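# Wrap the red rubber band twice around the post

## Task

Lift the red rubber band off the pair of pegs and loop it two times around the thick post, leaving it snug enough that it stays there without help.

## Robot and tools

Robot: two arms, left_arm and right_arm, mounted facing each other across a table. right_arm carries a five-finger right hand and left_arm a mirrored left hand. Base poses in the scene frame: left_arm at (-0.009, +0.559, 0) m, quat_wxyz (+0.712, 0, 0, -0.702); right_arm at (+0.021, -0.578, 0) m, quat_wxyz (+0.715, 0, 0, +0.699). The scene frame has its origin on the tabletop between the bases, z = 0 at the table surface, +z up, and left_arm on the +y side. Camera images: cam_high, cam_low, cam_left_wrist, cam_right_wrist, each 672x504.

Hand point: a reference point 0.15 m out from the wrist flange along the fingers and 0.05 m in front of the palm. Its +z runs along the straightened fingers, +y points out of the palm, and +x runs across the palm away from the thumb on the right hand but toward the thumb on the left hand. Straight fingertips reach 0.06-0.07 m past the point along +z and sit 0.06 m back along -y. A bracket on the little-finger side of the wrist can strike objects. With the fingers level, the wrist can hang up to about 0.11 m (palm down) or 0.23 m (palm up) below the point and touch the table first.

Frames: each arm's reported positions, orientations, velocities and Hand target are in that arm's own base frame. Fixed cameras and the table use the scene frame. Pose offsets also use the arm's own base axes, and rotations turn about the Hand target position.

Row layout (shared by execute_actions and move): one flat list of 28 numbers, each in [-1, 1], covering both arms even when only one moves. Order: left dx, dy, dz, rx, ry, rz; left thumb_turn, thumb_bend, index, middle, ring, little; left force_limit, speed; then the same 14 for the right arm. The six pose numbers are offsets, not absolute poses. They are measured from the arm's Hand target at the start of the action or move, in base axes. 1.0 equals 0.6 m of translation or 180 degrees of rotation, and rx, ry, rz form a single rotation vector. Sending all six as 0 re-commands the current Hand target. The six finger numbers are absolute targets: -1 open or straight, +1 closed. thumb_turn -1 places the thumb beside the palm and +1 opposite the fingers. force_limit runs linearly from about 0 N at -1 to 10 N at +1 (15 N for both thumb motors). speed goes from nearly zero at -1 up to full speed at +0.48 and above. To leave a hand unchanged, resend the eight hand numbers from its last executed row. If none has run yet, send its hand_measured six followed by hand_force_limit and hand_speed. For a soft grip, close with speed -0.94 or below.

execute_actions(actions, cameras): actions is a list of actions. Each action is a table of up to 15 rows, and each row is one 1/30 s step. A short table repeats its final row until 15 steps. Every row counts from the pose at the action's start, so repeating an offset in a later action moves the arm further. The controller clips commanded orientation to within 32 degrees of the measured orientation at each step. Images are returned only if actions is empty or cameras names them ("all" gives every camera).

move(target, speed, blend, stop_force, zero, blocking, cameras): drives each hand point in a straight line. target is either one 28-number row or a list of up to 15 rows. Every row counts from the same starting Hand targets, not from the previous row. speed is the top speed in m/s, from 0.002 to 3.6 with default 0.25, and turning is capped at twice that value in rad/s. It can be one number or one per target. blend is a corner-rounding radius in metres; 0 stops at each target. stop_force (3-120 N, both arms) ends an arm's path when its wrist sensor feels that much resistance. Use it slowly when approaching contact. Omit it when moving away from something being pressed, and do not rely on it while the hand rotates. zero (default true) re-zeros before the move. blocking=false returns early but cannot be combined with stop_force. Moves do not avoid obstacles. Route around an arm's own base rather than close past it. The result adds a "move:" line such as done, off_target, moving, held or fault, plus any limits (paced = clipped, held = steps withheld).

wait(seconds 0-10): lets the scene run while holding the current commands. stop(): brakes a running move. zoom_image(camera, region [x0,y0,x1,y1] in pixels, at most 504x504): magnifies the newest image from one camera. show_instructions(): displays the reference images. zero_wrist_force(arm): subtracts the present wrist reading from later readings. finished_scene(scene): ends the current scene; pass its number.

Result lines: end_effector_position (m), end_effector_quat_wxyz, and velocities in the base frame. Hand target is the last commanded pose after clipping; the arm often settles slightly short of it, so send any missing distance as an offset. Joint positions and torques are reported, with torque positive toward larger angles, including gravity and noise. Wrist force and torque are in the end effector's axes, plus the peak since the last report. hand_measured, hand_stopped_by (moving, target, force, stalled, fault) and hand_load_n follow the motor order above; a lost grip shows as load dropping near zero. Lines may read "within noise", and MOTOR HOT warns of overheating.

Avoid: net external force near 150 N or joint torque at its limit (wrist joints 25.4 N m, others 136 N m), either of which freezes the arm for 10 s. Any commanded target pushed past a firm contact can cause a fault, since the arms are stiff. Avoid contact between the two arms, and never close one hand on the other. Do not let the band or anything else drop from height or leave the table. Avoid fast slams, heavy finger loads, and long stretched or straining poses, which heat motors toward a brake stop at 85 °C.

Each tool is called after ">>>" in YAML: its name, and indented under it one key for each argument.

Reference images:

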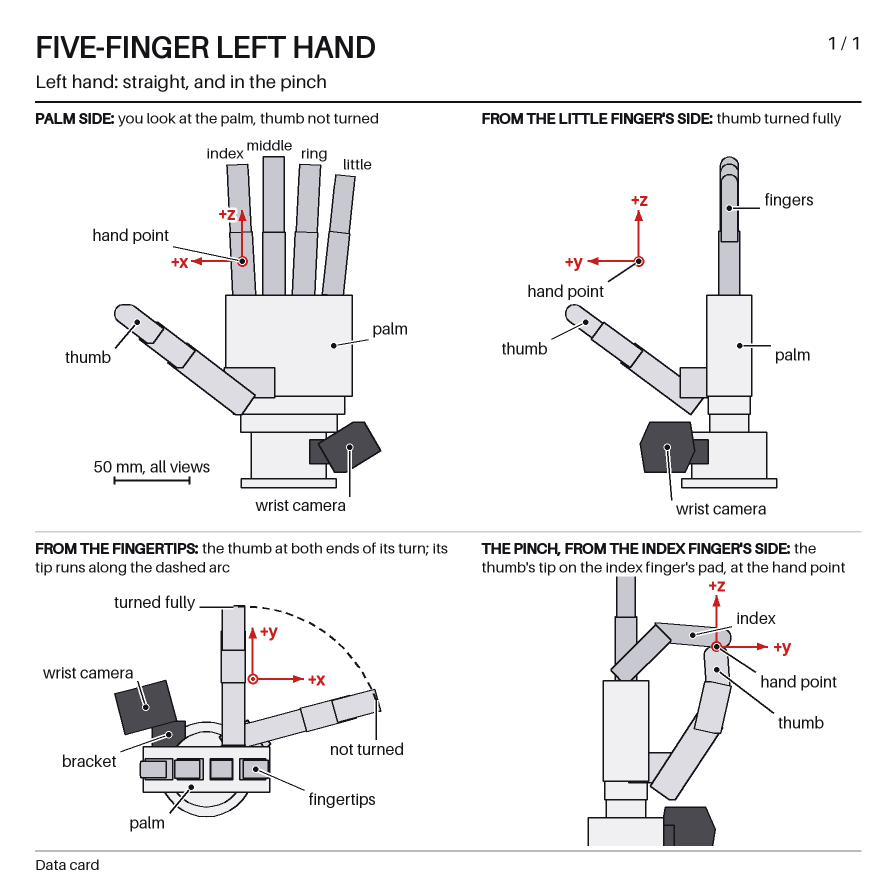

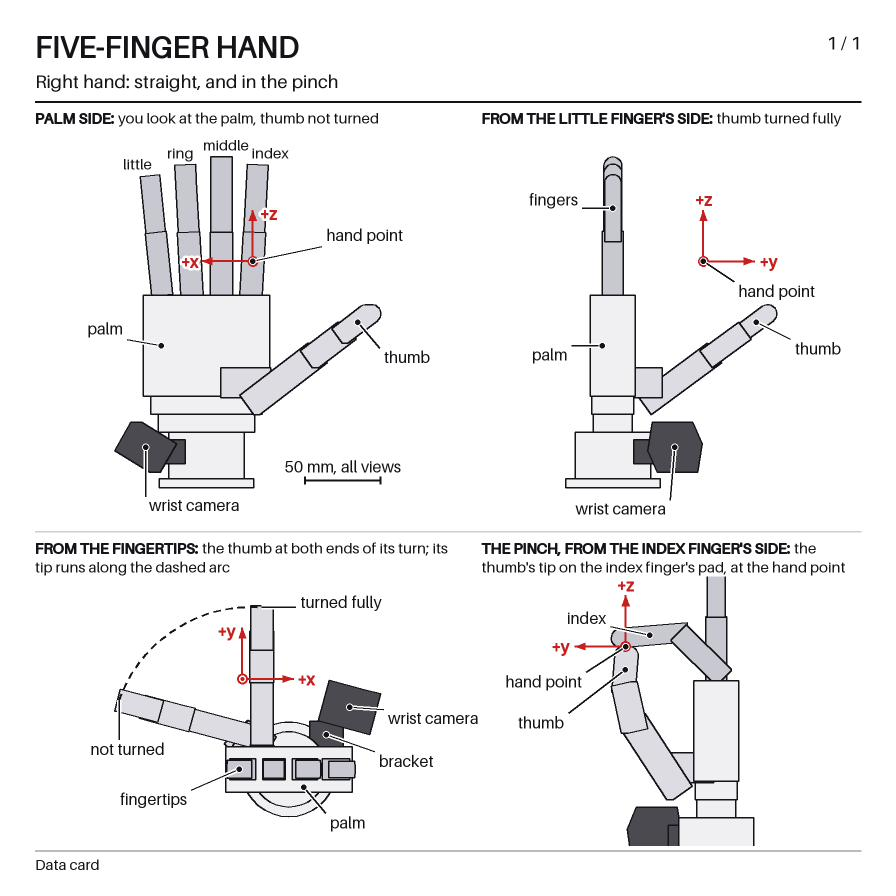

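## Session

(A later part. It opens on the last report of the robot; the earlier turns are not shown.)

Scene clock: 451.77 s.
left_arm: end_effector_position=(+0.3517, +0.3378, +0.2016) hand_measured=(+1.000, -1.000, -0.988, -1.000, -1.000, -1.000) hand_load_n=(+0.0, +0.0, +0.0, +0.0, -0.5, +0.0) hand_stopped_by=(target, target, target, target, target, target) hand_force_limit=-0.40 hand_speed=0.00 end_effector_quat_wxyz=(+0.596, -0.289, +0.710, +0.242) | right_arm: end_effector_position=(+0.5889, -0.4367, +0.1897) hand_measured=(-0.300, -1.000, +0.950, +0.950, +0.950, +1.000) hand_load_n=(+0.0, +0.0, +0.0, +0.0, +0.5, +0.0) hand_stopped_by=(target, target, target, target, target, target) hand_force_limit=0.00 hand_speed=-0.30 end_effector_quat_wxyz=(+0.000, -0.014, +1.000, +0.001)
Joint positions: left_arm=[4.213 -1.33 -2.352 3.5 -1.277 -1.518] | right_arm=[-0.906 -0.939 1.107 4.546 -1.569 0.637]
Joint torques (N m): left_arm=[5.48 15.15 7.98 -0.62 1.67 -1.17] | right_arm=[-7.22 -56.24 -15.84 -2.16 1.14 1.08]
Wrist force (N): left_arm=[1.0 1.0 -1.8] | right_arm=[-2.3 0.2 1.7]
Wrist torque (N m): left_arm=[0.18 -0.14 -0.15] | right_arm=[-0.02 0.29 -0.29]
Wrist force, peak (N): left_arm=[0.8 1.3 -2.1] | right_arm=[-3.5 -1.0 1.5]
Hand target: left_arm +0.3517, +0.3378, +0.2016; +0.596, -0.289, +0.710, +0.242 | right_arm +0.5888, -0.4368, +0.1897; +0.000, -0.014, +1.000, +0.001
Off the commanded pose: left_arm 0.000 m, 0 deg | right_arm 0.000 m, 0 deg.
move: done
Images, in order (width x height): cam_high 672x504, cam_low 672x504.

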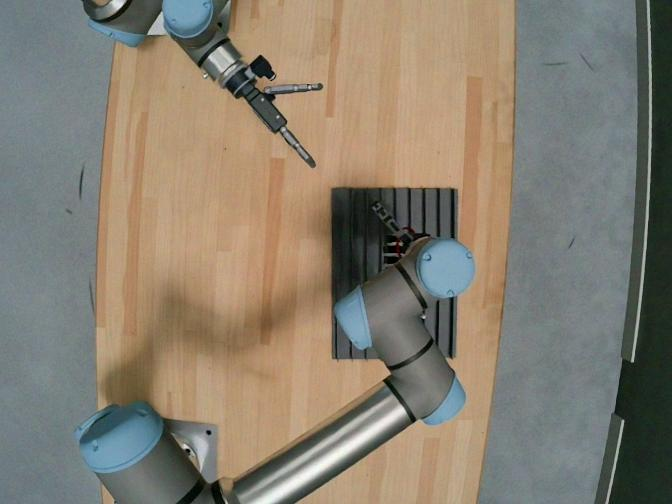

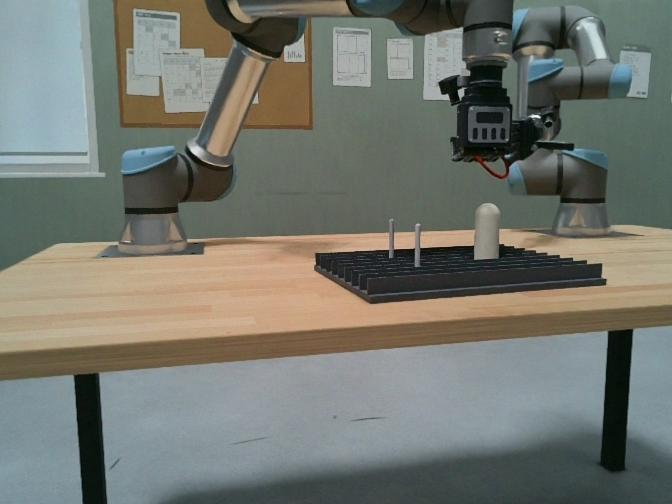

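>>> move:
  target:
    - [0,0,0,0,0,0, 1,-1,-1,-1,-1,-1,-0.4,0, 0.0144,-0.0085,0,0,0,0, -0.3,-1,0.95,0.95,0.95,1,0,-0.3]
    - [0,0,0,0,0,0, 1,-1,-1,-1,-1,-1,-0.4,0, 0.0144,-0.0085,-0.095,0,0,0, -0.3,-1,0.95,0.95,0.95,1,0,-0.3]
  speed: 0.08
  stop_force: 8
  cameras: ["cam_low","cam_high"]

>>> zoom_image:
  camera: "cam_low"
  region: [440, 130, 560, 250]

>>> zoom_image:
  camera: "cam_high"
  region: [340, 170, 460, 290]

Scene clock: 454.37 s.
left_arm: end_effector_position=(+0.3517, +0.3378, +0.2016) hand_measured=(+1.000, -1.000, -0.988, -1.000, -1.000, -1.000) hand_load_n=(+0.0, +0.0, +0.0, +0.0, +0.0, +0.0) hand_stopped_by=(target, target, target, target, target, target) hand_force_limit=-0.40 hand_speed=0.00 end_effector_quat_wxyz=(+0.596, -0.289, +0.710, +0.242) | right_arm: end_effector_position=(+0.5975, -0.4419, +0.1327) hand_measured=(-0.300, -1.000, +0.950, +0.950, +0.950, +1.000) hand_load_n=(+0.0, +0.0, +0.5, +0.0, +0.5, +0.0) hand_stopped_by=(target, target, target, target, target, target) hand_force_limit=0.00 hand_speed=-0.30 end_effector_quat_wxyz=(+0.000, -0.014, +1.000, +0.001)
Joint positions: left_arm=[4.213 -1.33 -2.352 3.5 -1.277 -1.518] | right_arm=[-0.902 -0.881 1.159 4.436 -1.569 0.642]
Joint torques (N m): left_arm=[6.72 15.11 7.55 -0.5 1.89 -1.07] | right_arm=[-11.01 -58.78 -20.73 -1.94 0.57 -1.75]
Wrist force (N): left_arm=[1.0 1.0 -1.9] | right_arm=[-2.7 0.1 1.6]
Wrist torque (N m): left_arm=[0.18 -0.15 -0.15] | right_arm=[-0.04 0.35 -0.30]
Wrist force, peak (N): left_arm=[0.9 1.3 -2.0] | right_arm=[-2.5 0.4 2.6]
Hand target: left_arm +0.3517, +0.3378, +0.2016; +0.596, -0.289, +0.710, +0.242 | right_arm +0.5975, -0.4419, +0.1327; +0.000, -0.014, +1.000, +0.001
Off the commanded pose: left_arm 0.000 m, 0 deg | right_arm 0.000 m, 0 deg.
move: done
Images, in order (width x height): cam_high 672x504, cam_low 672x504.

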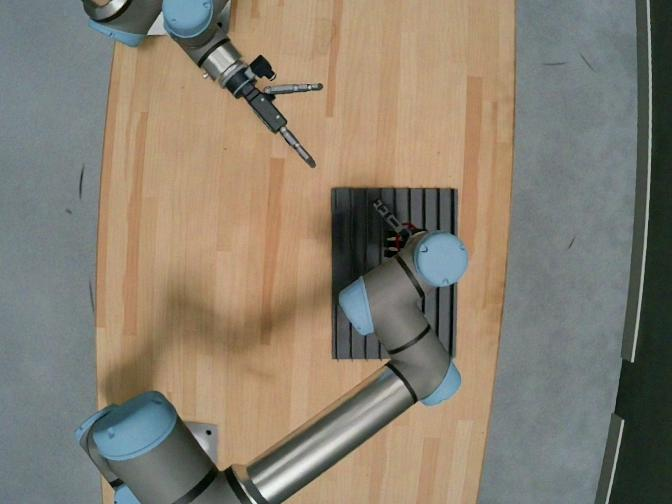

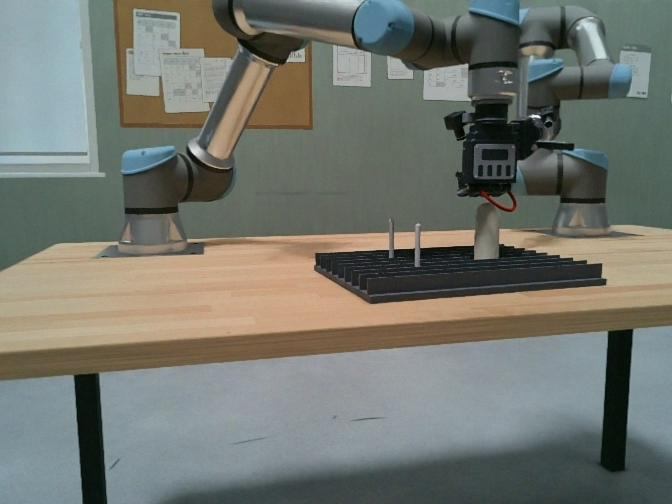

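Scaled by 4.200 from the camera's 672x504 image, which has a finer 960x720 frame.

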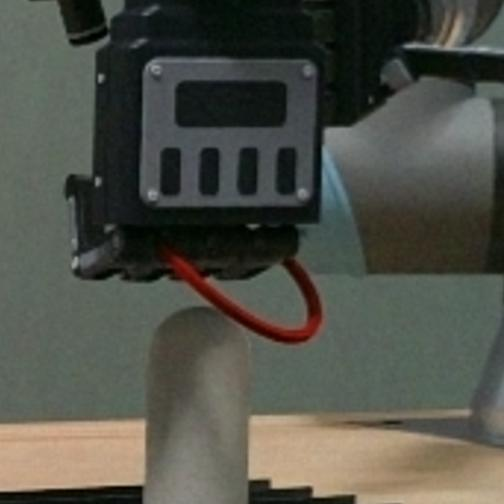

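Scaled by 4.200 from the camera's 672x504 image, which has a finer 960x720 frame.

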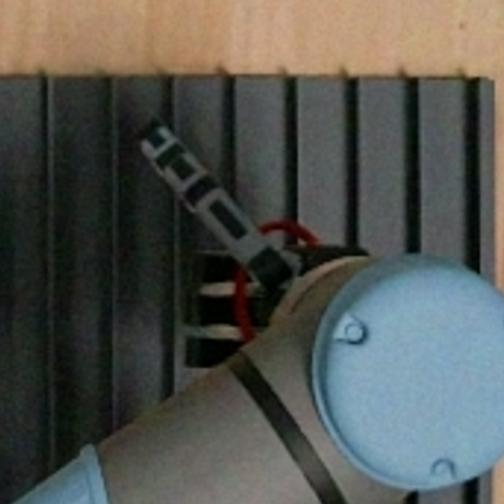

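>>> move:
  target:
    - [0,0,0,0,0,0, 1,-1,-1,-1,-1,-1,-0.4,0, 0,0,-0.0125,0,0,0, -0.3,-1,0.95,0.95,0.95,1,0,-0.3]
    - [0,0,0,0,0,0, 1,-1,-1,-1,-1,-1,-0.4,0, -0.0287,0.017,-0.0125,0,0,0, -0.3,-1,0.95,0.95,0.95,1,0,-0.3]
  speed: 0.04
  stop_force: 8
  cameras: ["cam_low","cam_high"]

>>> zoom_image:
  camera: "cam_low"
  region: [440, 130, 560, 250]

>>> zoom_image:
  camera: "cam_high"
  region: [340, 170, 460, 290]

Scene clock: 456.77 s.
left_arm: end_effector_position=(+0.3517, +0.3378, +0.2016) hand_measured=(+1.000, -1.000, -0.988, -1.000, -1.000, -1.000) hand_load_n=(+0.0, +0.0, +0.0, +0.0, +0.0, +0.0) hand_stopped_by=(target, target, target, target, target, target) hand_force_limit=-0.40 hand_speed=0.00 end_effector_quat_wxyz=(+0.596, -0.289, +0.710, +0.242) | right_arm: end_effector_position=(+0.5802, -0.4317, +0.1252) hand_measured=(-0.300, -1.000, +0.950, +0.950, +0.950, +1.000) hand_load_n=(+0.0, -0.5, +0.0, +0.0, +0.5, +0.0) hand_stopped_by=(target, target, target, target, target, target) hand_force_limit=0.00 hand_speed=-0.30 end_effector_quat_wxyz=(+0.000, -0.014, +1.000, +0.001)
Joint positions: left_arm=[4.213 -1.33 -2.352 3.5 -1.277 -1.518] | right_arm=[-0.911 -0.924 1.251 4.386 -1.569 0.632]
Joint torques (N m): left_arm=[6.3 15.1 7.84 -0.54 1.77 -1.18] | right_arm=[10.57 -41.53 -16.86 0.4 -0.32 2.66]
Wrist force (N): left_arm=[0.6 1.0 -2.0] | right_arm=[-2.6 0.2 1.8]
Wrist torque (N m): left_arm=[0.20 -0.09 -0.17] | right_arm=[-0.04 0.34 -0.17]
Wrist force, peak (N): left_arm=[0.9 1.2 -2.2] | right_arm=[-3.3 0.1 2.1]
Hand target: left_arm +0.3517, +0.3378, +0.2016; +0.596, -0.289, +0.710, +0.242 | right_arm +0.5802, -0.4317, +0.1252; +0.000, -0.014, +1.000, +0.001
Off the commanded pose: left_arm 0.000 m, 0 deg | right_arm 0.000 m, 0 deg.
move: done
Images, in order (width x height): cam_high 672x504, cam_low 672x504.

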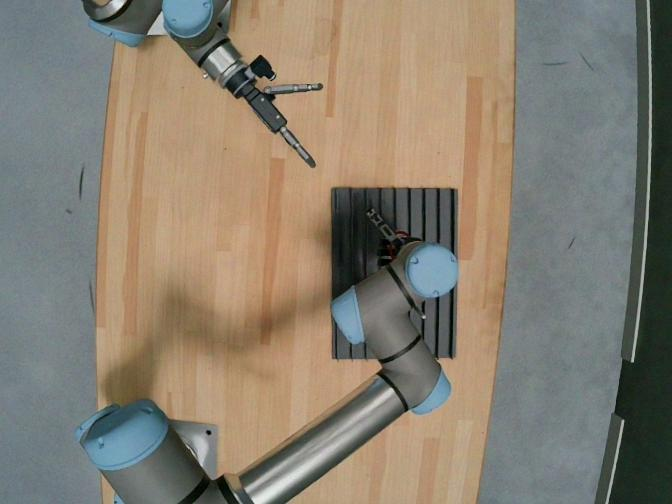

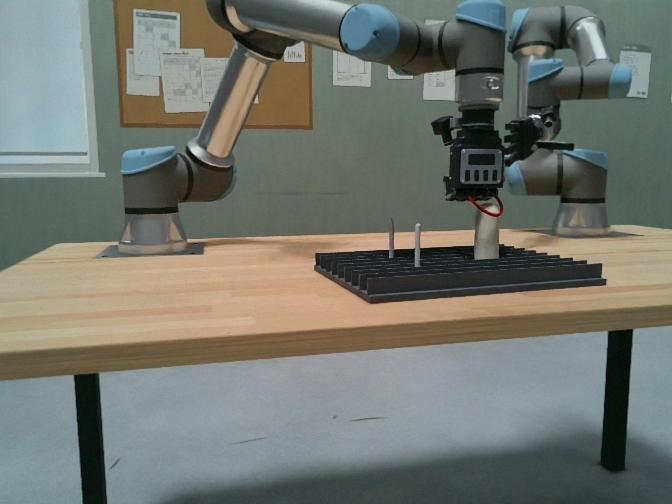

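Scaled by 4.200 from the camera's 672x504 image, which has a finer 960x720 frame.

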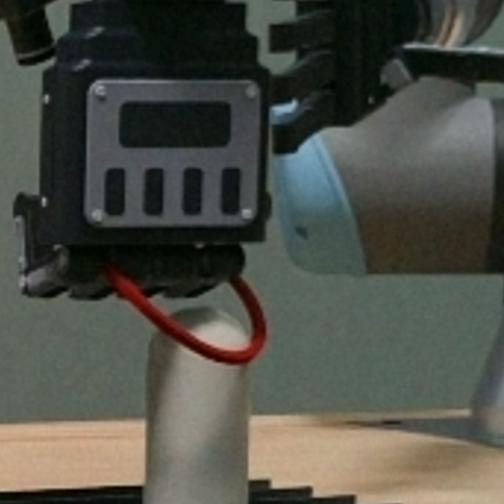

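Scaled by 4.200 from the camera's 672x504 image, which has a finer 960x720 frame.

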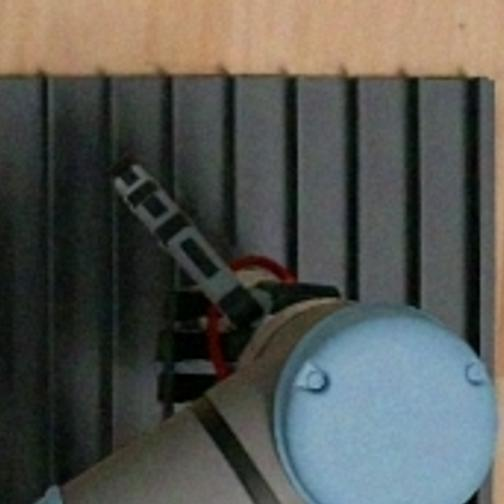

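>>> move:
  target: [0,0,0,0,0,0, 1,-1,-1,-1,-1,-1,-0.4,0, -0.0359,0.0213,0,0,0,0, -0.3,-1,0.95,0.95,0.95,1,0,-0.3]
  speed: 0.04
  stop_force: 8
  cameras: ["cam_low","cam_high"]

>>> zoom_image:
  camera: "cam_low"
  region: [440, 130, 560, 250]

>>> zoom_image:
  camera: "cam_high"
  region: [340, 170, 460, 290]

Scene clock: 459.23 s.
left_arm: end_effector_position=(+0.3517, +0.3378, +0.2016) hand_measured=(+1.000, -1.000, -0.988, -1.000, -1.000, -1.000) hand_load_n=(+0.5, +0.0, +0.0, +0.0, +0.0, +0.0) hand_stopped_by=(target, target, target, target, target, target) hand_force_limit=-0.40 hand_speed=0.00 end_effector_quat_wxyz=(+0.596, -0.289, +0.710, +0.242) | right_arm: end_effector_position=(+0.5587, -0.4189, +0.1252) hand_measured=(-0.300, -1.000, +0.950, +0.950, +0.950, +1.000) hand_load_n=(+0.0, +0.0, +0.0, +0.0, +1.0, +0.0) hand_stopped_by=(target, target, target, target, target, target) hand_force_limit=0.00 hand_speed=-0.30 end_effector_quat_wxyz=(+0.000, -0.014, +1.000, +0.001)
Joint positions: left_arm=[4.213 -1.33 -2.352 3.5 -1.277 -1.518] | right_arm=[-0.924 -0.981 1.347 4.348 -1.569 0.619]
Joint torques (N m): left_arm=[7.94 14.41 7.37 -0.21 1.72 -0.88] | right_arm=[10.36 -39.61 -16.27 0.38 1.01 2.66]
Wrist force (N): left_arm=[1.0 1.2 -1.9] | right_arm=[-2.8 -0.1 1.5]
Wrist torque (N m): left_arm=[0.22 -0.14 -0.16] | right_arm=[-0.08 0.40 -0.18]
Wrist force, peak (N): left_arm=[0.9 1.3 -2.1] | right_arm=[-3.1 -0.1 1.9]
Hand target: left_arm +0.3517, +0.3378, +0.2016; +0.596, -0.289, +0.710, +0.242 | right_arm +0.5587, -0.4189, +0.1252; +0.000, -0.014, +1.000, +0.001
Off the commanded pose: left_arm 0.000 m, 0 deg | right_arm 0.000 m, 0 deg.
move: done
Images, in order (width x height): cam_high 672x504, cam_low 672x504.

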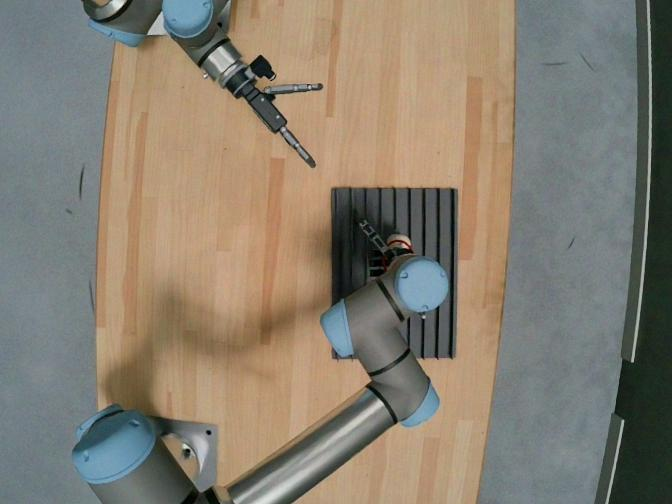

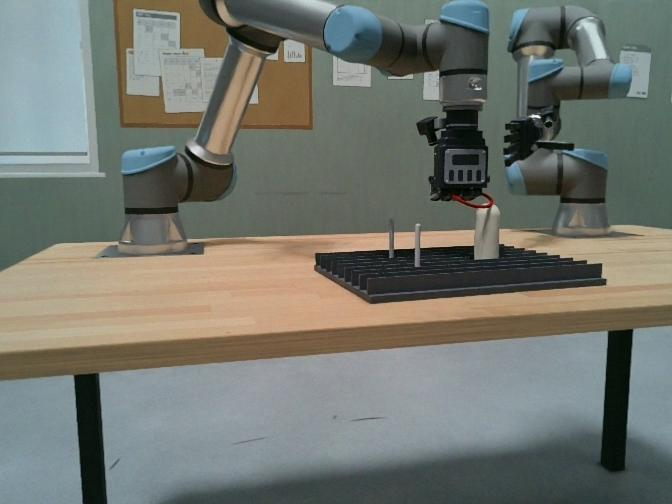

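Scaled by 4.200 from the camera's 672x504 image, which has a finer 960x720 frame.

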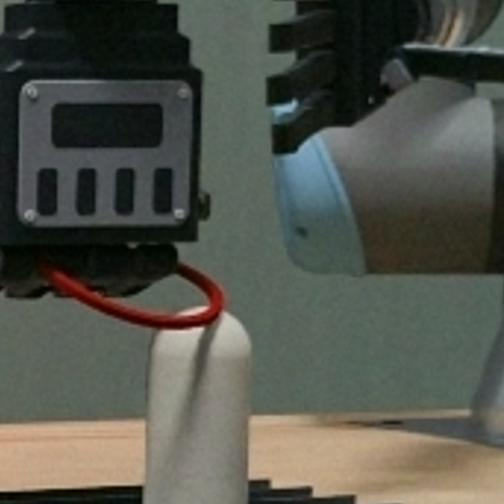

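Scaled by 4.200 from the camera's 672x504 image, which has a finer 960x720 frame.

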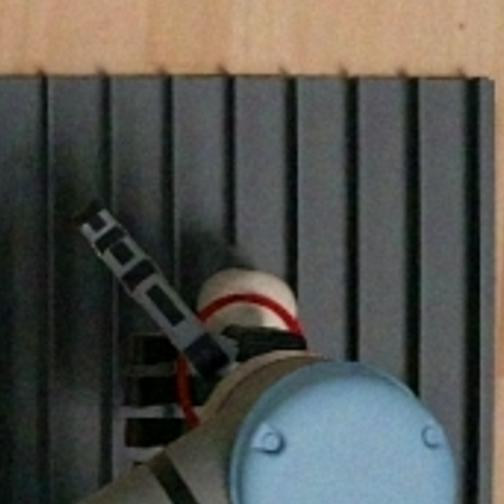

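>>> move:
  target:
    - [0,0,0,0,0,0, 1,-1,-1,-1,-1,-1,-0.4,0, 0,0,0.1,0,0,0, -0.3,-1,0.95,0.95,0.95,1,0,-0.3]
    - [0,0,0,0,0,0, 1,-1,-1,-1,-1,-1,-0.4,0, 0.0359,-0.0213,0.12,-0.0984,-0.199,0, -0.3,-1,0.95,0.95,0.95,1,0,-0.3]
  speed: 0.15
  cameras: ["cam_low","cam_high","cam_right_wrist"]

>>> zoom_image:
  camera: "cam_low"
  region: [420, 80, 560, 240]

>>> zoom_image:
  camera: "cam_high"
  region: [340, 170, 460, 290]

Scene clock: 464.87 s.
left_arm: end_effector_position=(+0.3517, +0.3378, +0.2016) hand_measured=(+1.000, -1.000, -0.988, -1.000, -1.000, -1.000) hand_load_n=(+0.0, +0.0, +0.0, +0.0, +0.5, -0.5) hand_stopped_by=(target, target, target, target, target, target) hand_force_limit=-0.40 hand_speed=0.00 end_effector_quat_wxyz=(+0.596, -0.289, +0.710, +0.242) | right_arm: end_effector_position=(+0.5802, -0.4317, +0.1971) hand_measured=(-0.300, -1.000, +0.950, +0.950, +0.950, +1.000) hand_load_n=(+0.0, +0.0, +0.0, +0.0, +1.0, +0.0) hand_stopped_by=(target, target, target, target, target, target) hand_force_limit=0.00 hand_speed=-0.30 end_effector_quat_wxyz=(+0.304, -0.013, +0.940, -0.155)
Joint positions: left_arm=[4.213 -1.33 -2.352 3.5 -1.277 -1.518] | right_arm=[-1.033 -1.171 1.771 3.5 -1.213 0.624]
Joint torques (N m): left_arm=[6.23 14.84 6.92 -0.17 1.74 -0.84] | right_arm=[9.71 -44.91 -17.68 -6.07 0.65 -2.78]
Wrist force (N): left_arm=[0.9 1.1 -1.8] | right_arm=[-2.2 0.5 1.6]
Wrist torque (N m): left_arm=[0.20 -0.13 -0.16] | right_arm=[0.08 0.30 -0.21]
Wrist force, peak (N): left_arm=[0.9 1.2 -2.2] | right_arm=[-3.1 0.2 3.1]
Hand target: left_arm +0.3517, +0.3378, +0.2016; +0.596, -0.289, +0.710, +0.242 | right_arm +0.5802, -0.4317, +0.1972; +0.304, -0.013, +0.940, -0.155
Off the commanded pose: left_arm 0.000 m, 0 deg | right_arm 0.000 m, 0 deg.
move: done
Images, in order (width x height): cam_high 672x504, cam_low 672x504, cam_right_wrist 672x504.

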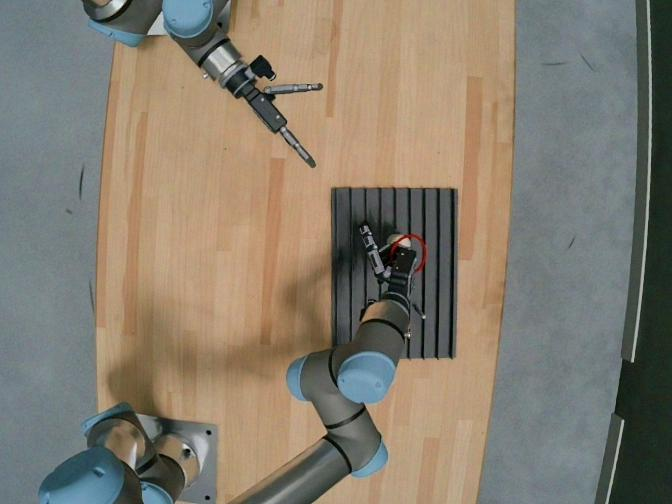

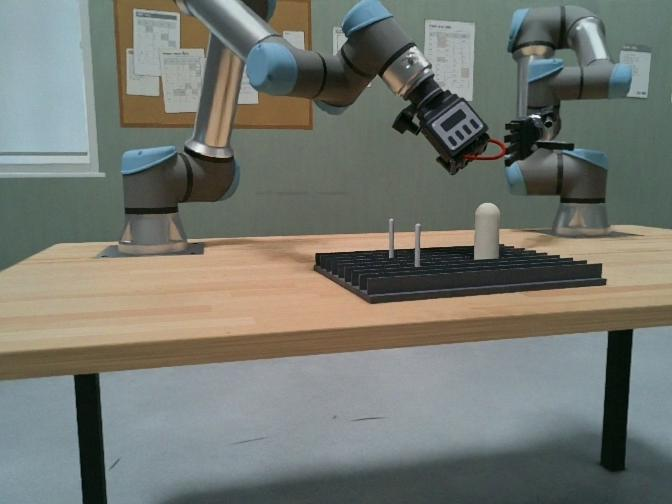

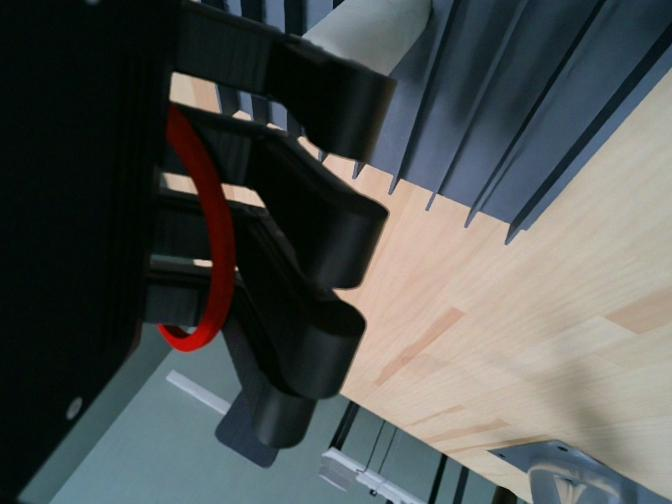

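Scaled by 3.150 from the camera's 672x504 image, which has a finer 960x720 frame.

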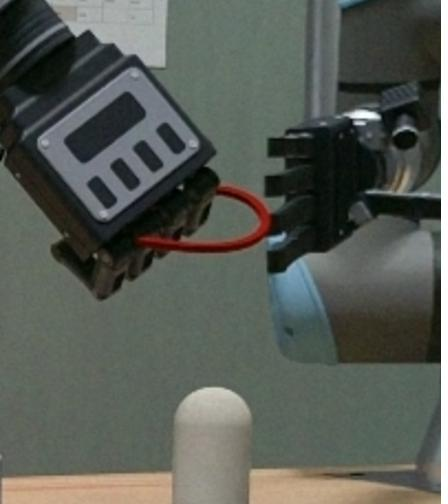

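Scaled by 4.200 from the camera's 672x504 image, which has a finer 960x720 frame.

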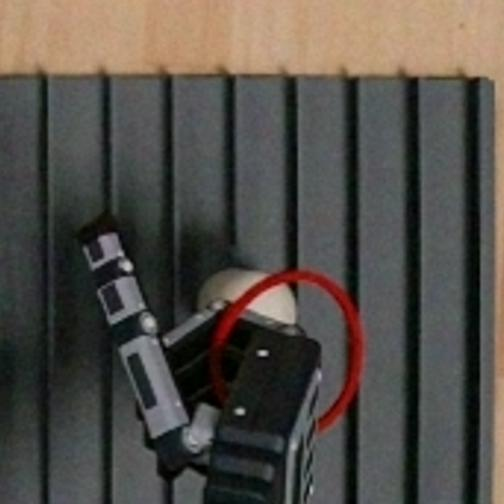

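>>> move:
  target:
    - [0,0,0,0,0,0, 1,-1,-1,-1,-1,-1,-0.4,0, -0.0057,0.0032,0,0,0,0, -0.3,-1,0.95,0.95,0.95,1,0,-0.3]
    - [0,0,0,0,0,0, 1,-1,-1,-1,-1,-1,-0.4,0, -0.0057,0.0032,-0.13,0,0,0, -0.3,-1,0.95,0.95,0.95,1,0,-0.3]
  speed: 0.08
  stop_force: 8
  cameras: ["cam_low","cam_high"]

>>> zoom_image:
  camera: "cam_low"
  region: [420, 130, 560, 270]

>>> zoom_image:
  camera: "cam_high"
  region: [340, 170, 460, 290]

Scene clock: 470.63 s.
left_arm: end_effector_position=(+0.3517, +0.3378, +0.2016) hand_measured=(+1.000, -1.000, -0.988, -1.000, -1.000, -1.000) hand_load_n=(+0.0, +0.0, +0.0, +0.0, +0.0, +0.0) hand_stopped_by=(target, target, target, target, target, target) hand_force_limit=-0.40 hand_speed=0.00 end_effector_quat_wxyz=(+0.596, -0.289, +0.710, +0.242) | right_arm: end_effector_position=(+0.5768, -0.4297, +0.1192) hand_measured=(-0.300, -1.000, +0.950, +0.950, +0.950, +1.000) hand_load_n=(-0.5, +0.0, +0.0, +0.0, +1.0, +0.0) hand_stopped_by=(target, target, target, target, target, target) hand_force_limit=0.00 hand_speed=-0.30 end_effector_quat_wxyz=(+0.304, -0.013, +0.940, -0.155)
Joint positions: left_arm=[4.213 -1.33 -2.352 3.5 -1.277 -1.518] | right_arm=[-1.037 -1.057 1.846 3.313 -1.211 0.621]
Joint torques (N m): left_arm=[7.67 15.72 7.48 0 1.86 -0.63] | right_arm=[9.79 -34 -23.34 -3.32 -0.35 1.76]
Wrist force (N): left_arm=[1.0 1.1 -2.0] | right_arm=[-2.2 0.2 1.7]
Wrist torque (N m): left_arm=[0.20 -0.15 -0.15] | right_arm=[0.04 0.26 -0.11]
Wrist force, peak (N): left_arm=[0.9 1.2 -2.1] | right_arm=[-2.6 0.3 1.9]
Hand target: left_arm +0.3517, +0.3378, +0.2016; +0.596, -0.289, +0.710, +0.242 | right_arm +0.5768, -0.4298, +0.1192; +0.304, -0.013, +0.940, -0.155
Off the commanded pose: left_arm 0.000 m, 0 deg | right_arm 0.000 m, 0 deg.
move: done
Images, in order (width x height): cam_high 672x504, cam_low 672x504.

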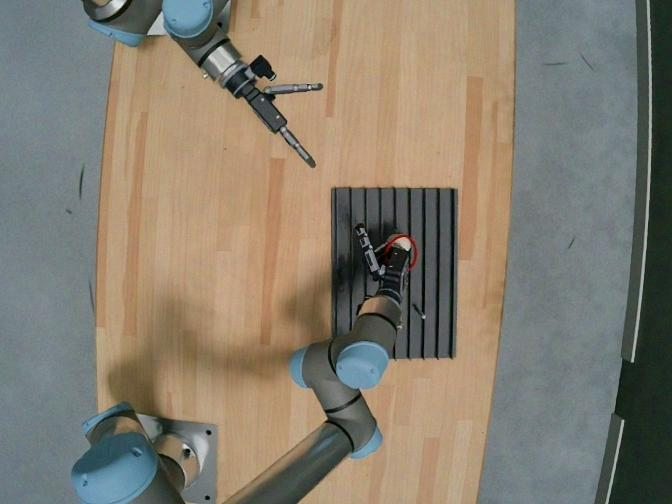

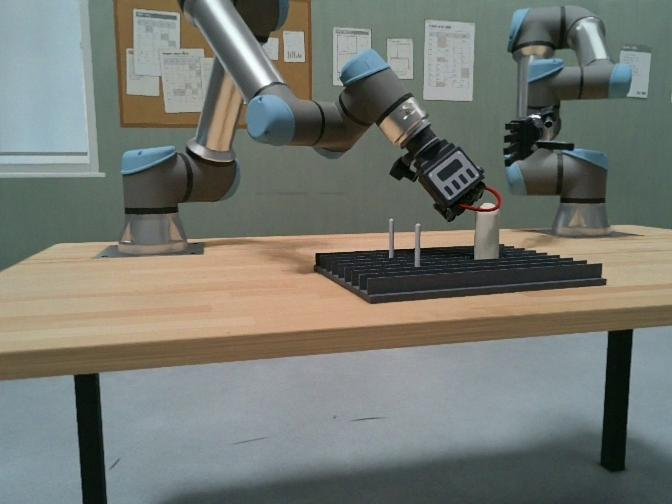

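Scaled by 3.600 from the camera's 672x504 image, which has a finer 960x720 frame.

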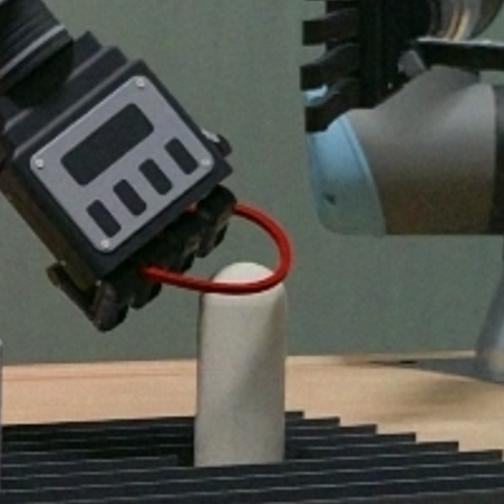

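Scaled by 4.200 from the camera's 672x504 image, which has a finer 960x720 frame.

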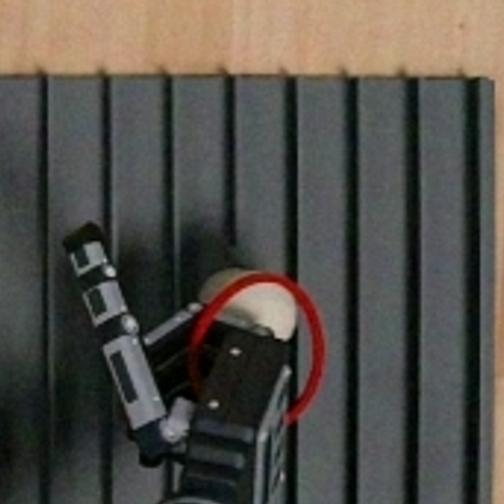

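>>> move:
  target:
    - [0,0,0,0,0,0, 1,-1,-1,-1,-1,-1,-0.4,0, 0.01,0.0019,0,0,0,0, -0.3,-1,0.95,0.95,0.95,1,0,-0.3]
    - [0,0,0,0,0,0, 1,-1,-1,-1,-1,-1,-0.4,0, 0.01,0.0019,-0.028,0,0,0, -0.3,-1,0.95,0.95,0.95,1,0,-0.3]
  speed: 0.03
  stop_force: 5
  cameras: ["cam_low","cam_high"]

>>> zoom_image:
  camera: "cam_low"
  region: [420, 130, 560, 270]

>>> zoom_image:
  camera: "cam_high"
  region: [340, 170, 460, 290]

Scene clock: 473.13 s.
left_arm: end_effector_position=(+0.3517, +0.3378, +0.2016) hand_measured=(+1.000, -1.000, -0.988, -1.000, -1.000, -1.000) hand_load_n=(+0.5, +0.0, +0.0, +0.0, +0.0, +0.0) hand_stopped_by=(target, target, target, target, target, target) hand_force_limit=-0.40 hand_speed=0.00 end_effector_quat_wxyz=(+0.596, -0.289, +0.710, +0.242) | right_arm: end_effector_position=(+0.5828, -0.4286, +0.1055) hand_measured=(-0.300, -1.000, +0.950, +0.950, +0.950, +1.000) hand_load_n=(+0.0, +0.0, +0.0, -1.0, +1.0, +0.0) hand_stopped_by=(target, target, target, target, target, target) hand_force_limit=0.00 hand_speed=-0.30 end_effector_quat_wxyz=(+0.304, -0.013, +0.940, -0.155)
Joint positions: left_arm=[4.213 -1.33 -2.352 3.5 -1.277 -1.518] | right_arm=[-1.026 -1.027 1.843 3.283 -1.217 0.63]
Joint torques (N m): left_arm=[8.01 14.54 8.34 -0.06 1.57 -0.72] | right_arm=[3.59 -31.06 -23.6 -6.19 -1.44 -1.38]
Wrist force (N): left_arm=[0.9 1.1 -1.8] | right_arm=[-1.8 2.6 -2.4]
Wrist torque (N m): left_arm=[0.20 -0.13 -0.16] | right_arm=[0.31 0.33 -0.14]
Wrist force, peak (N): left_arm=[0.9 1.2 -2.1] | right_arm=[-3.0 6.4 -30.8]
Hand target: left_arm +0.3517, +0.3378, +0.2016; +0.596, -0.289, +0.710, +0.242 | right_arm +0.5828, -0.4286, +0.1055; +0.304, -0.013, +0.940, -0.155 (not the last commanded pose)
Off the commanded pose: left_arm 0.000 m, 0 deg | right_arm 0.003 m, 0 deg.
move: contact (right_arm); path passed 1 of 2 targets
Images, in order (width x height): cam_high 672x504, cam_low 672x504.

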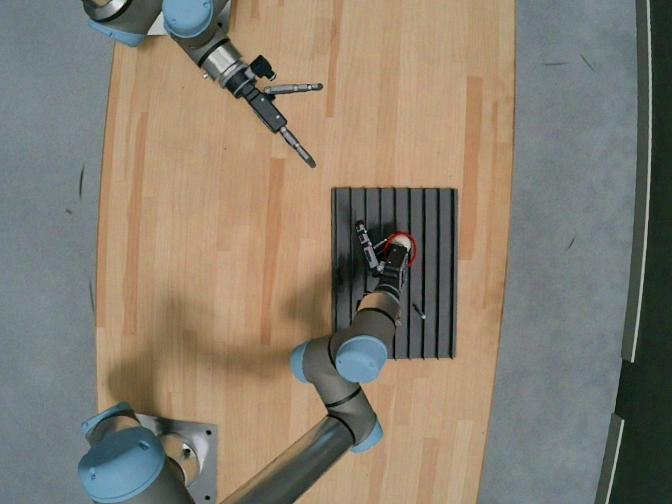

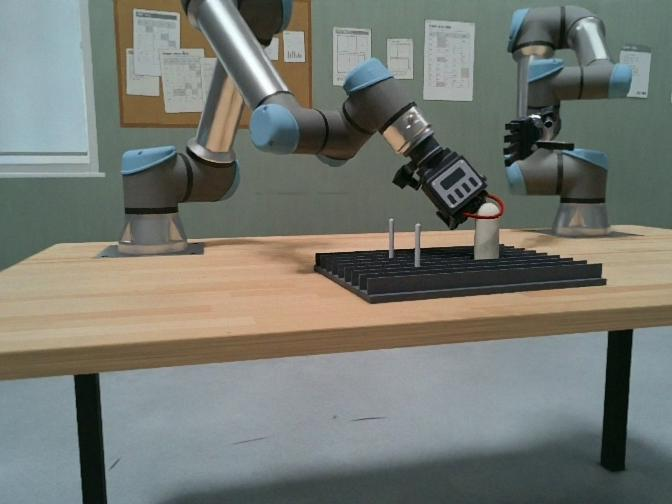

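Scaled by 3.600 from the camera's 672x504 image, which has a finer 960x720 frame.

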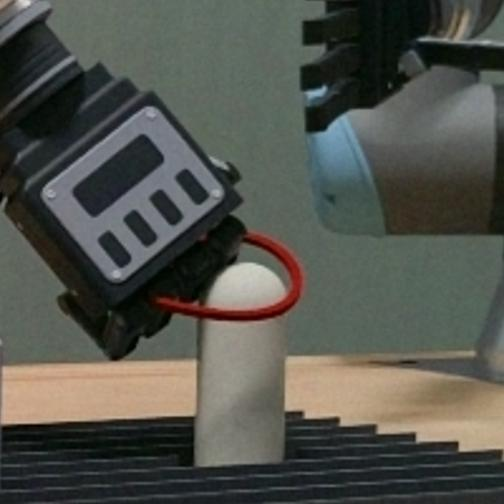

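Scaled by 4.200 from the camera's 672x504 image, which has a finer 960x720 frame.

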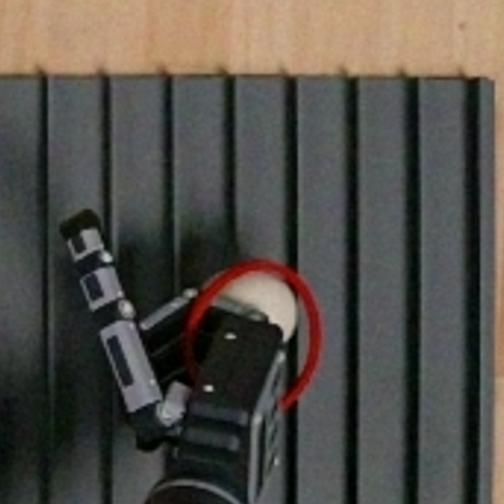

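>>> move:
  target:
    - [0,0,0,0,0,0, 1,-1,-1,-1,-1,-1,-0.4,0, -0.0072,0.0042,0.0,0,0,0, -0.3,-1,0.95,0.95,0.95,1,0,-0.3]
    - [0,0,0,0,0,0, 1,-1,-1,-1,-1,-1,-0.4,0, -0.0216,0.0127,-0.0167,0,0,0, -0.3,-1,0.95,0.95,0.95,1,0,-0.3]
  speed: 0.03
  stop_force: 8
  cameras: ["cam_low","cam_high"]

>>> zoom_image:
  camera: "cam_low"
  region: [420, 130, 560, 270]

>>> zoom_image:
  camera: "cam_high"
  region: [340, 170, 460, 290]

Scene clock: 475.37 s.
left_arm: end_effector_position=(+0.3517, +0.3378, +0.2016) hand_measured=(+1.000, -1.000, -0.988, -1.000, -1.000, -1.000) hand_load_n=(+0.0, +0.0, +0.0, +0.0, +0.0, +0.0) hand_stopped_by=(target, target, target, target, target, target) hand_force_limit=-0.40 hand_speed=0.00 end_effector_quat_wxyz=(+0.596, -0.289, +0.710, +0.242) | right_arm: end_effector_position=(+0.5699, -0.4210, +0.0954) hand_measured=(-0.300, -1.000, +0.950, +0.950, +0.950, +1.000) hand_load_n=(-0.5, +0.0, +0.5, +0.0, +1.0, +0.0) hand_stopped_by=(target, target, target, target, target, target) hand_force_limit=0.00 hand_speed=-0.30 end_effector_quat_wxyz=(+0.304, -0.013, +0.940, -0.155)
Joint positions: left_arm=[4.213 -1.33 -2.352 3.5 -1.277 -1.518] | right_arm=[-1.039 -1.034 1.893 3.244 -1.21 0.618]
Joint torques (N m): left_arm=[6.2 15.61 9.99 0.07 1.8 -0.57] | right_arm=[10.44 -43.19 -21.94 0.06 -1.42 2.68]
Wrist force (N): left_arm=[0.9 0.8 -2.0] | right_arm=[-2.5 0.4 1.9]
Wrist torque (N m): left_arm=[0.18 -0.13 -0.16] | right_arm=[0.08 0.28 -0.09]
Wrist force, peak (N): left_arm=[0.9 1.2 -2.0] | right_arm=[-2.1 2.7 -2.5]
Hand target: left_arm +0.3517, +0.3378, +0.2016; +0.596, -0.289, +0.710, +0.242 | right_arm +0.5699, -0.4210, +0.0954; +0.304, -0.013, +0.940, -0.155
Off the commanded pose: left_arm 0.000 m, 0 deg | right_arm 0.000 m, 0 deg.
move: done
Images, in order (width x height): cam_high 672x504, cam_low 672x504.

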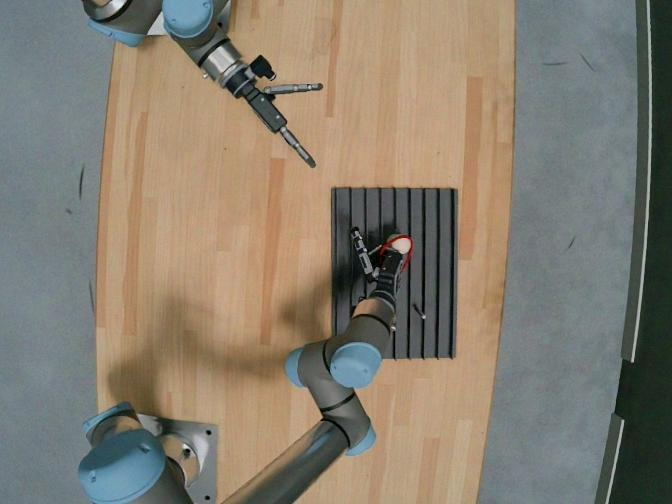

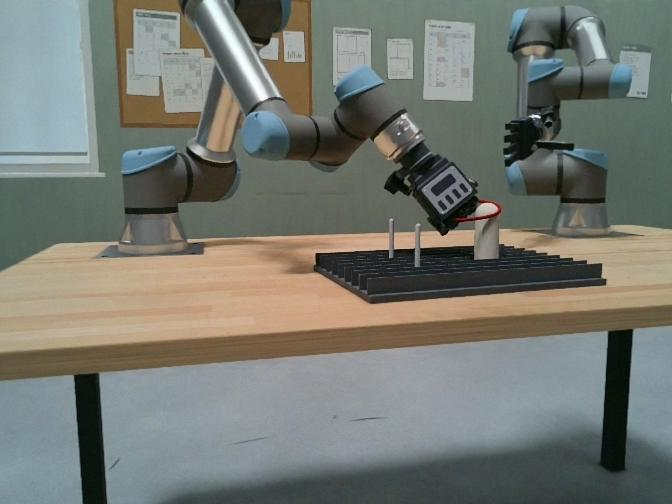

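Scaled by 3.600 from the camera's 672x504 image, which has a finer 960x720 frame.

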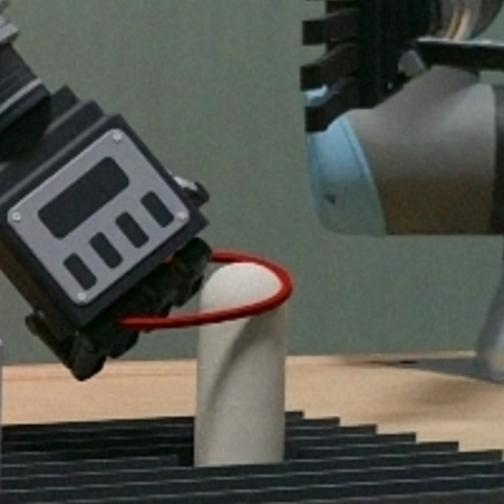

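Scaled by 4.200 from the camera's 672x504 image, which has a finer 960x720 frame.

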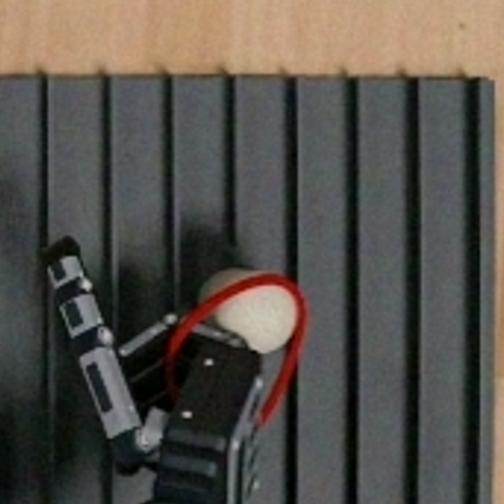

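>>> move:
  target:
    - [0,0,0,0,0,0, 1,-1,-1,-1,-1,-1,-0.4,0, 0.0036,-0.0021,-0.012,0,0,0, -0.3,-1,0.95,0.95,0.95,1,0,-0.3]
    - [0,0,0,0,0,0, 1,-1,-1,-1,-1,-1,-0.4,0, -0.0036,0.0021,-0.0183,0,0,0, -0.3,-1,0.95,0.95,0.95,1,0,-0.3]
    - [0,0,0,0,0,0, 1,-1,-1,-1,-1,-1,-0.4,0, -0.0072,0.0042,-0.03,0,0,0, -0.3,-1,0.95,0.95,0.95,1,0,-0.3]
  speed: 0.03
  stop_force: 8
  cameras: ["cam_low","cam_high"]

>>> zoom_image:
  camera: "cam_low"
  region: [420, 130, 560, 270]

>>> zoom_image:
  camera: "cam_high"
  region: [340, 170, 460, 290]

Scene clock: 477.13 s.
left_arm: end_effector_position=(+0.3517, +0.3378, +0.2016) hand_measured=(+1.000, -1.000, -0.988, -1.000, -1.000, -1.000) hand_load_n=(+0.0, +0.0, +0.0, +0.0, +0.0, +0.0) hand_stopped_by=(target, target, target, target, target, target) hand_force_limit=-0.40 hand_speed=0.00 end_effector_quat_wxyz=(+0.596, -0.289, +0.710, +0.242) | right_arm: end_effector_position=(+0.5715, -0.4219, +0.0901) hand_measured=(-0.300, -1.000, +0.950, +0.950, +0.950, +1.000) hand_load_n=(-0.5, -0.5, +0.0, +0.0, +1.0, +0.0) hand_stopped_by=(target, target, target, target, target, target) hand_force_limit=0.00 hand_speed=-0.30 end_effector_quat_wxyz=(+0.304, -0.013, +0.940, -0.155)
Joint positions: left_arm=[4.213 -1.33 -2.352 3.5 -1.277 -1.518] | right_arm=[-1.038 -1.021 1.889 3.233 -1.21 0.62]
Joint torques (N m): left_arm=[6.81 14.32 8.86 0.02 1.63 -0.76] | right_arm=[-11.52 -31.12 -8.71 -5.81 1.93 -2.78]
Wrist force (N): left_arm=[0.8 1.2 -2.0] | right_arm=[-2.7 1.7 -0.8]
Wrist torque (N m): left_arm=[0.22 -0.12 -0.17] | right_arm=[0.29 0.28 -0.25]
Wrist force, peak (N): left_arm=[1.0 1.2 -2.1] | right_arm=[10.2 15.9 -58.9]
Hand target: left_arm +0.3517, +0.3378, +0.2016; +0.596, -0.289, +0.710, +0.242 | right_arm +0.5715, -0.4219, +0.0901; +0.304, -0.013, +0.940, -0.155 (not the last commanded pose)
Off the commanded pose: left_arm 0.000 m, 0 deg | right_arm 0.014 m, 0 deg.
move: contact (right_arm); path passed 0 of 3 targets
Images, in order (width x height): cam_high 672x504, cam_low 672x504.

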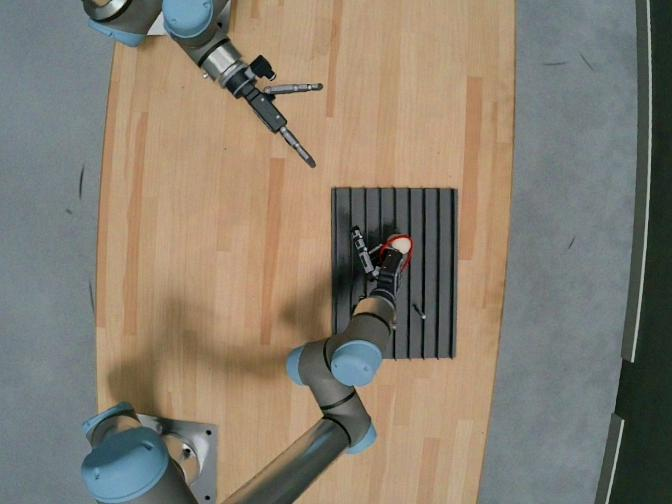

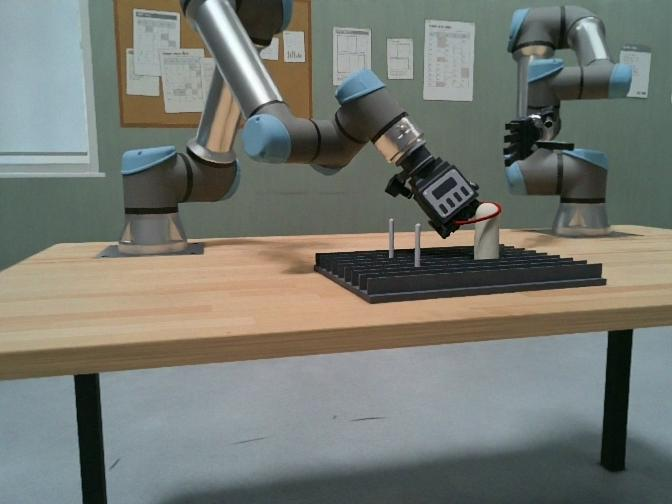

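Scaled by 3.600 from the camera's 672x504 image, which has a finer 960x720 frame.

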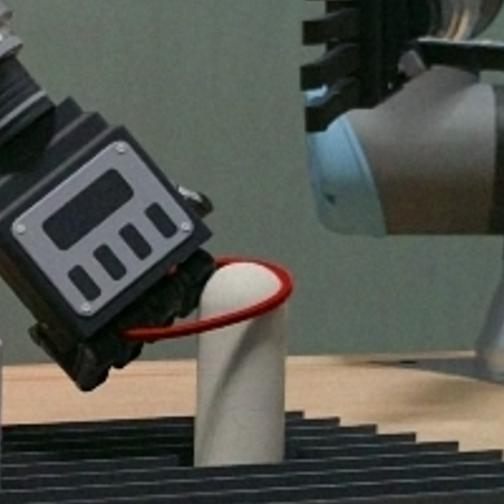

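Scaled by 4.200 from the camera's 672x504 image, which has a finer 960x720 frame.

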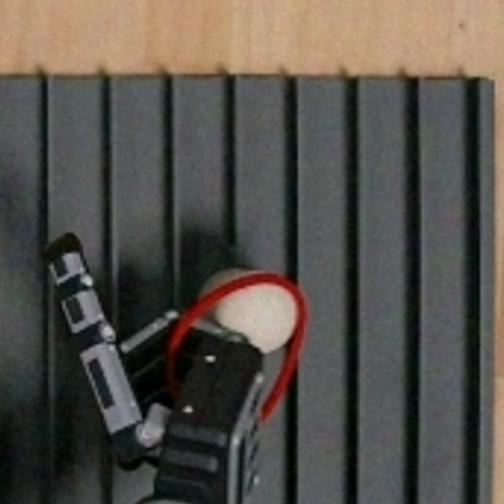

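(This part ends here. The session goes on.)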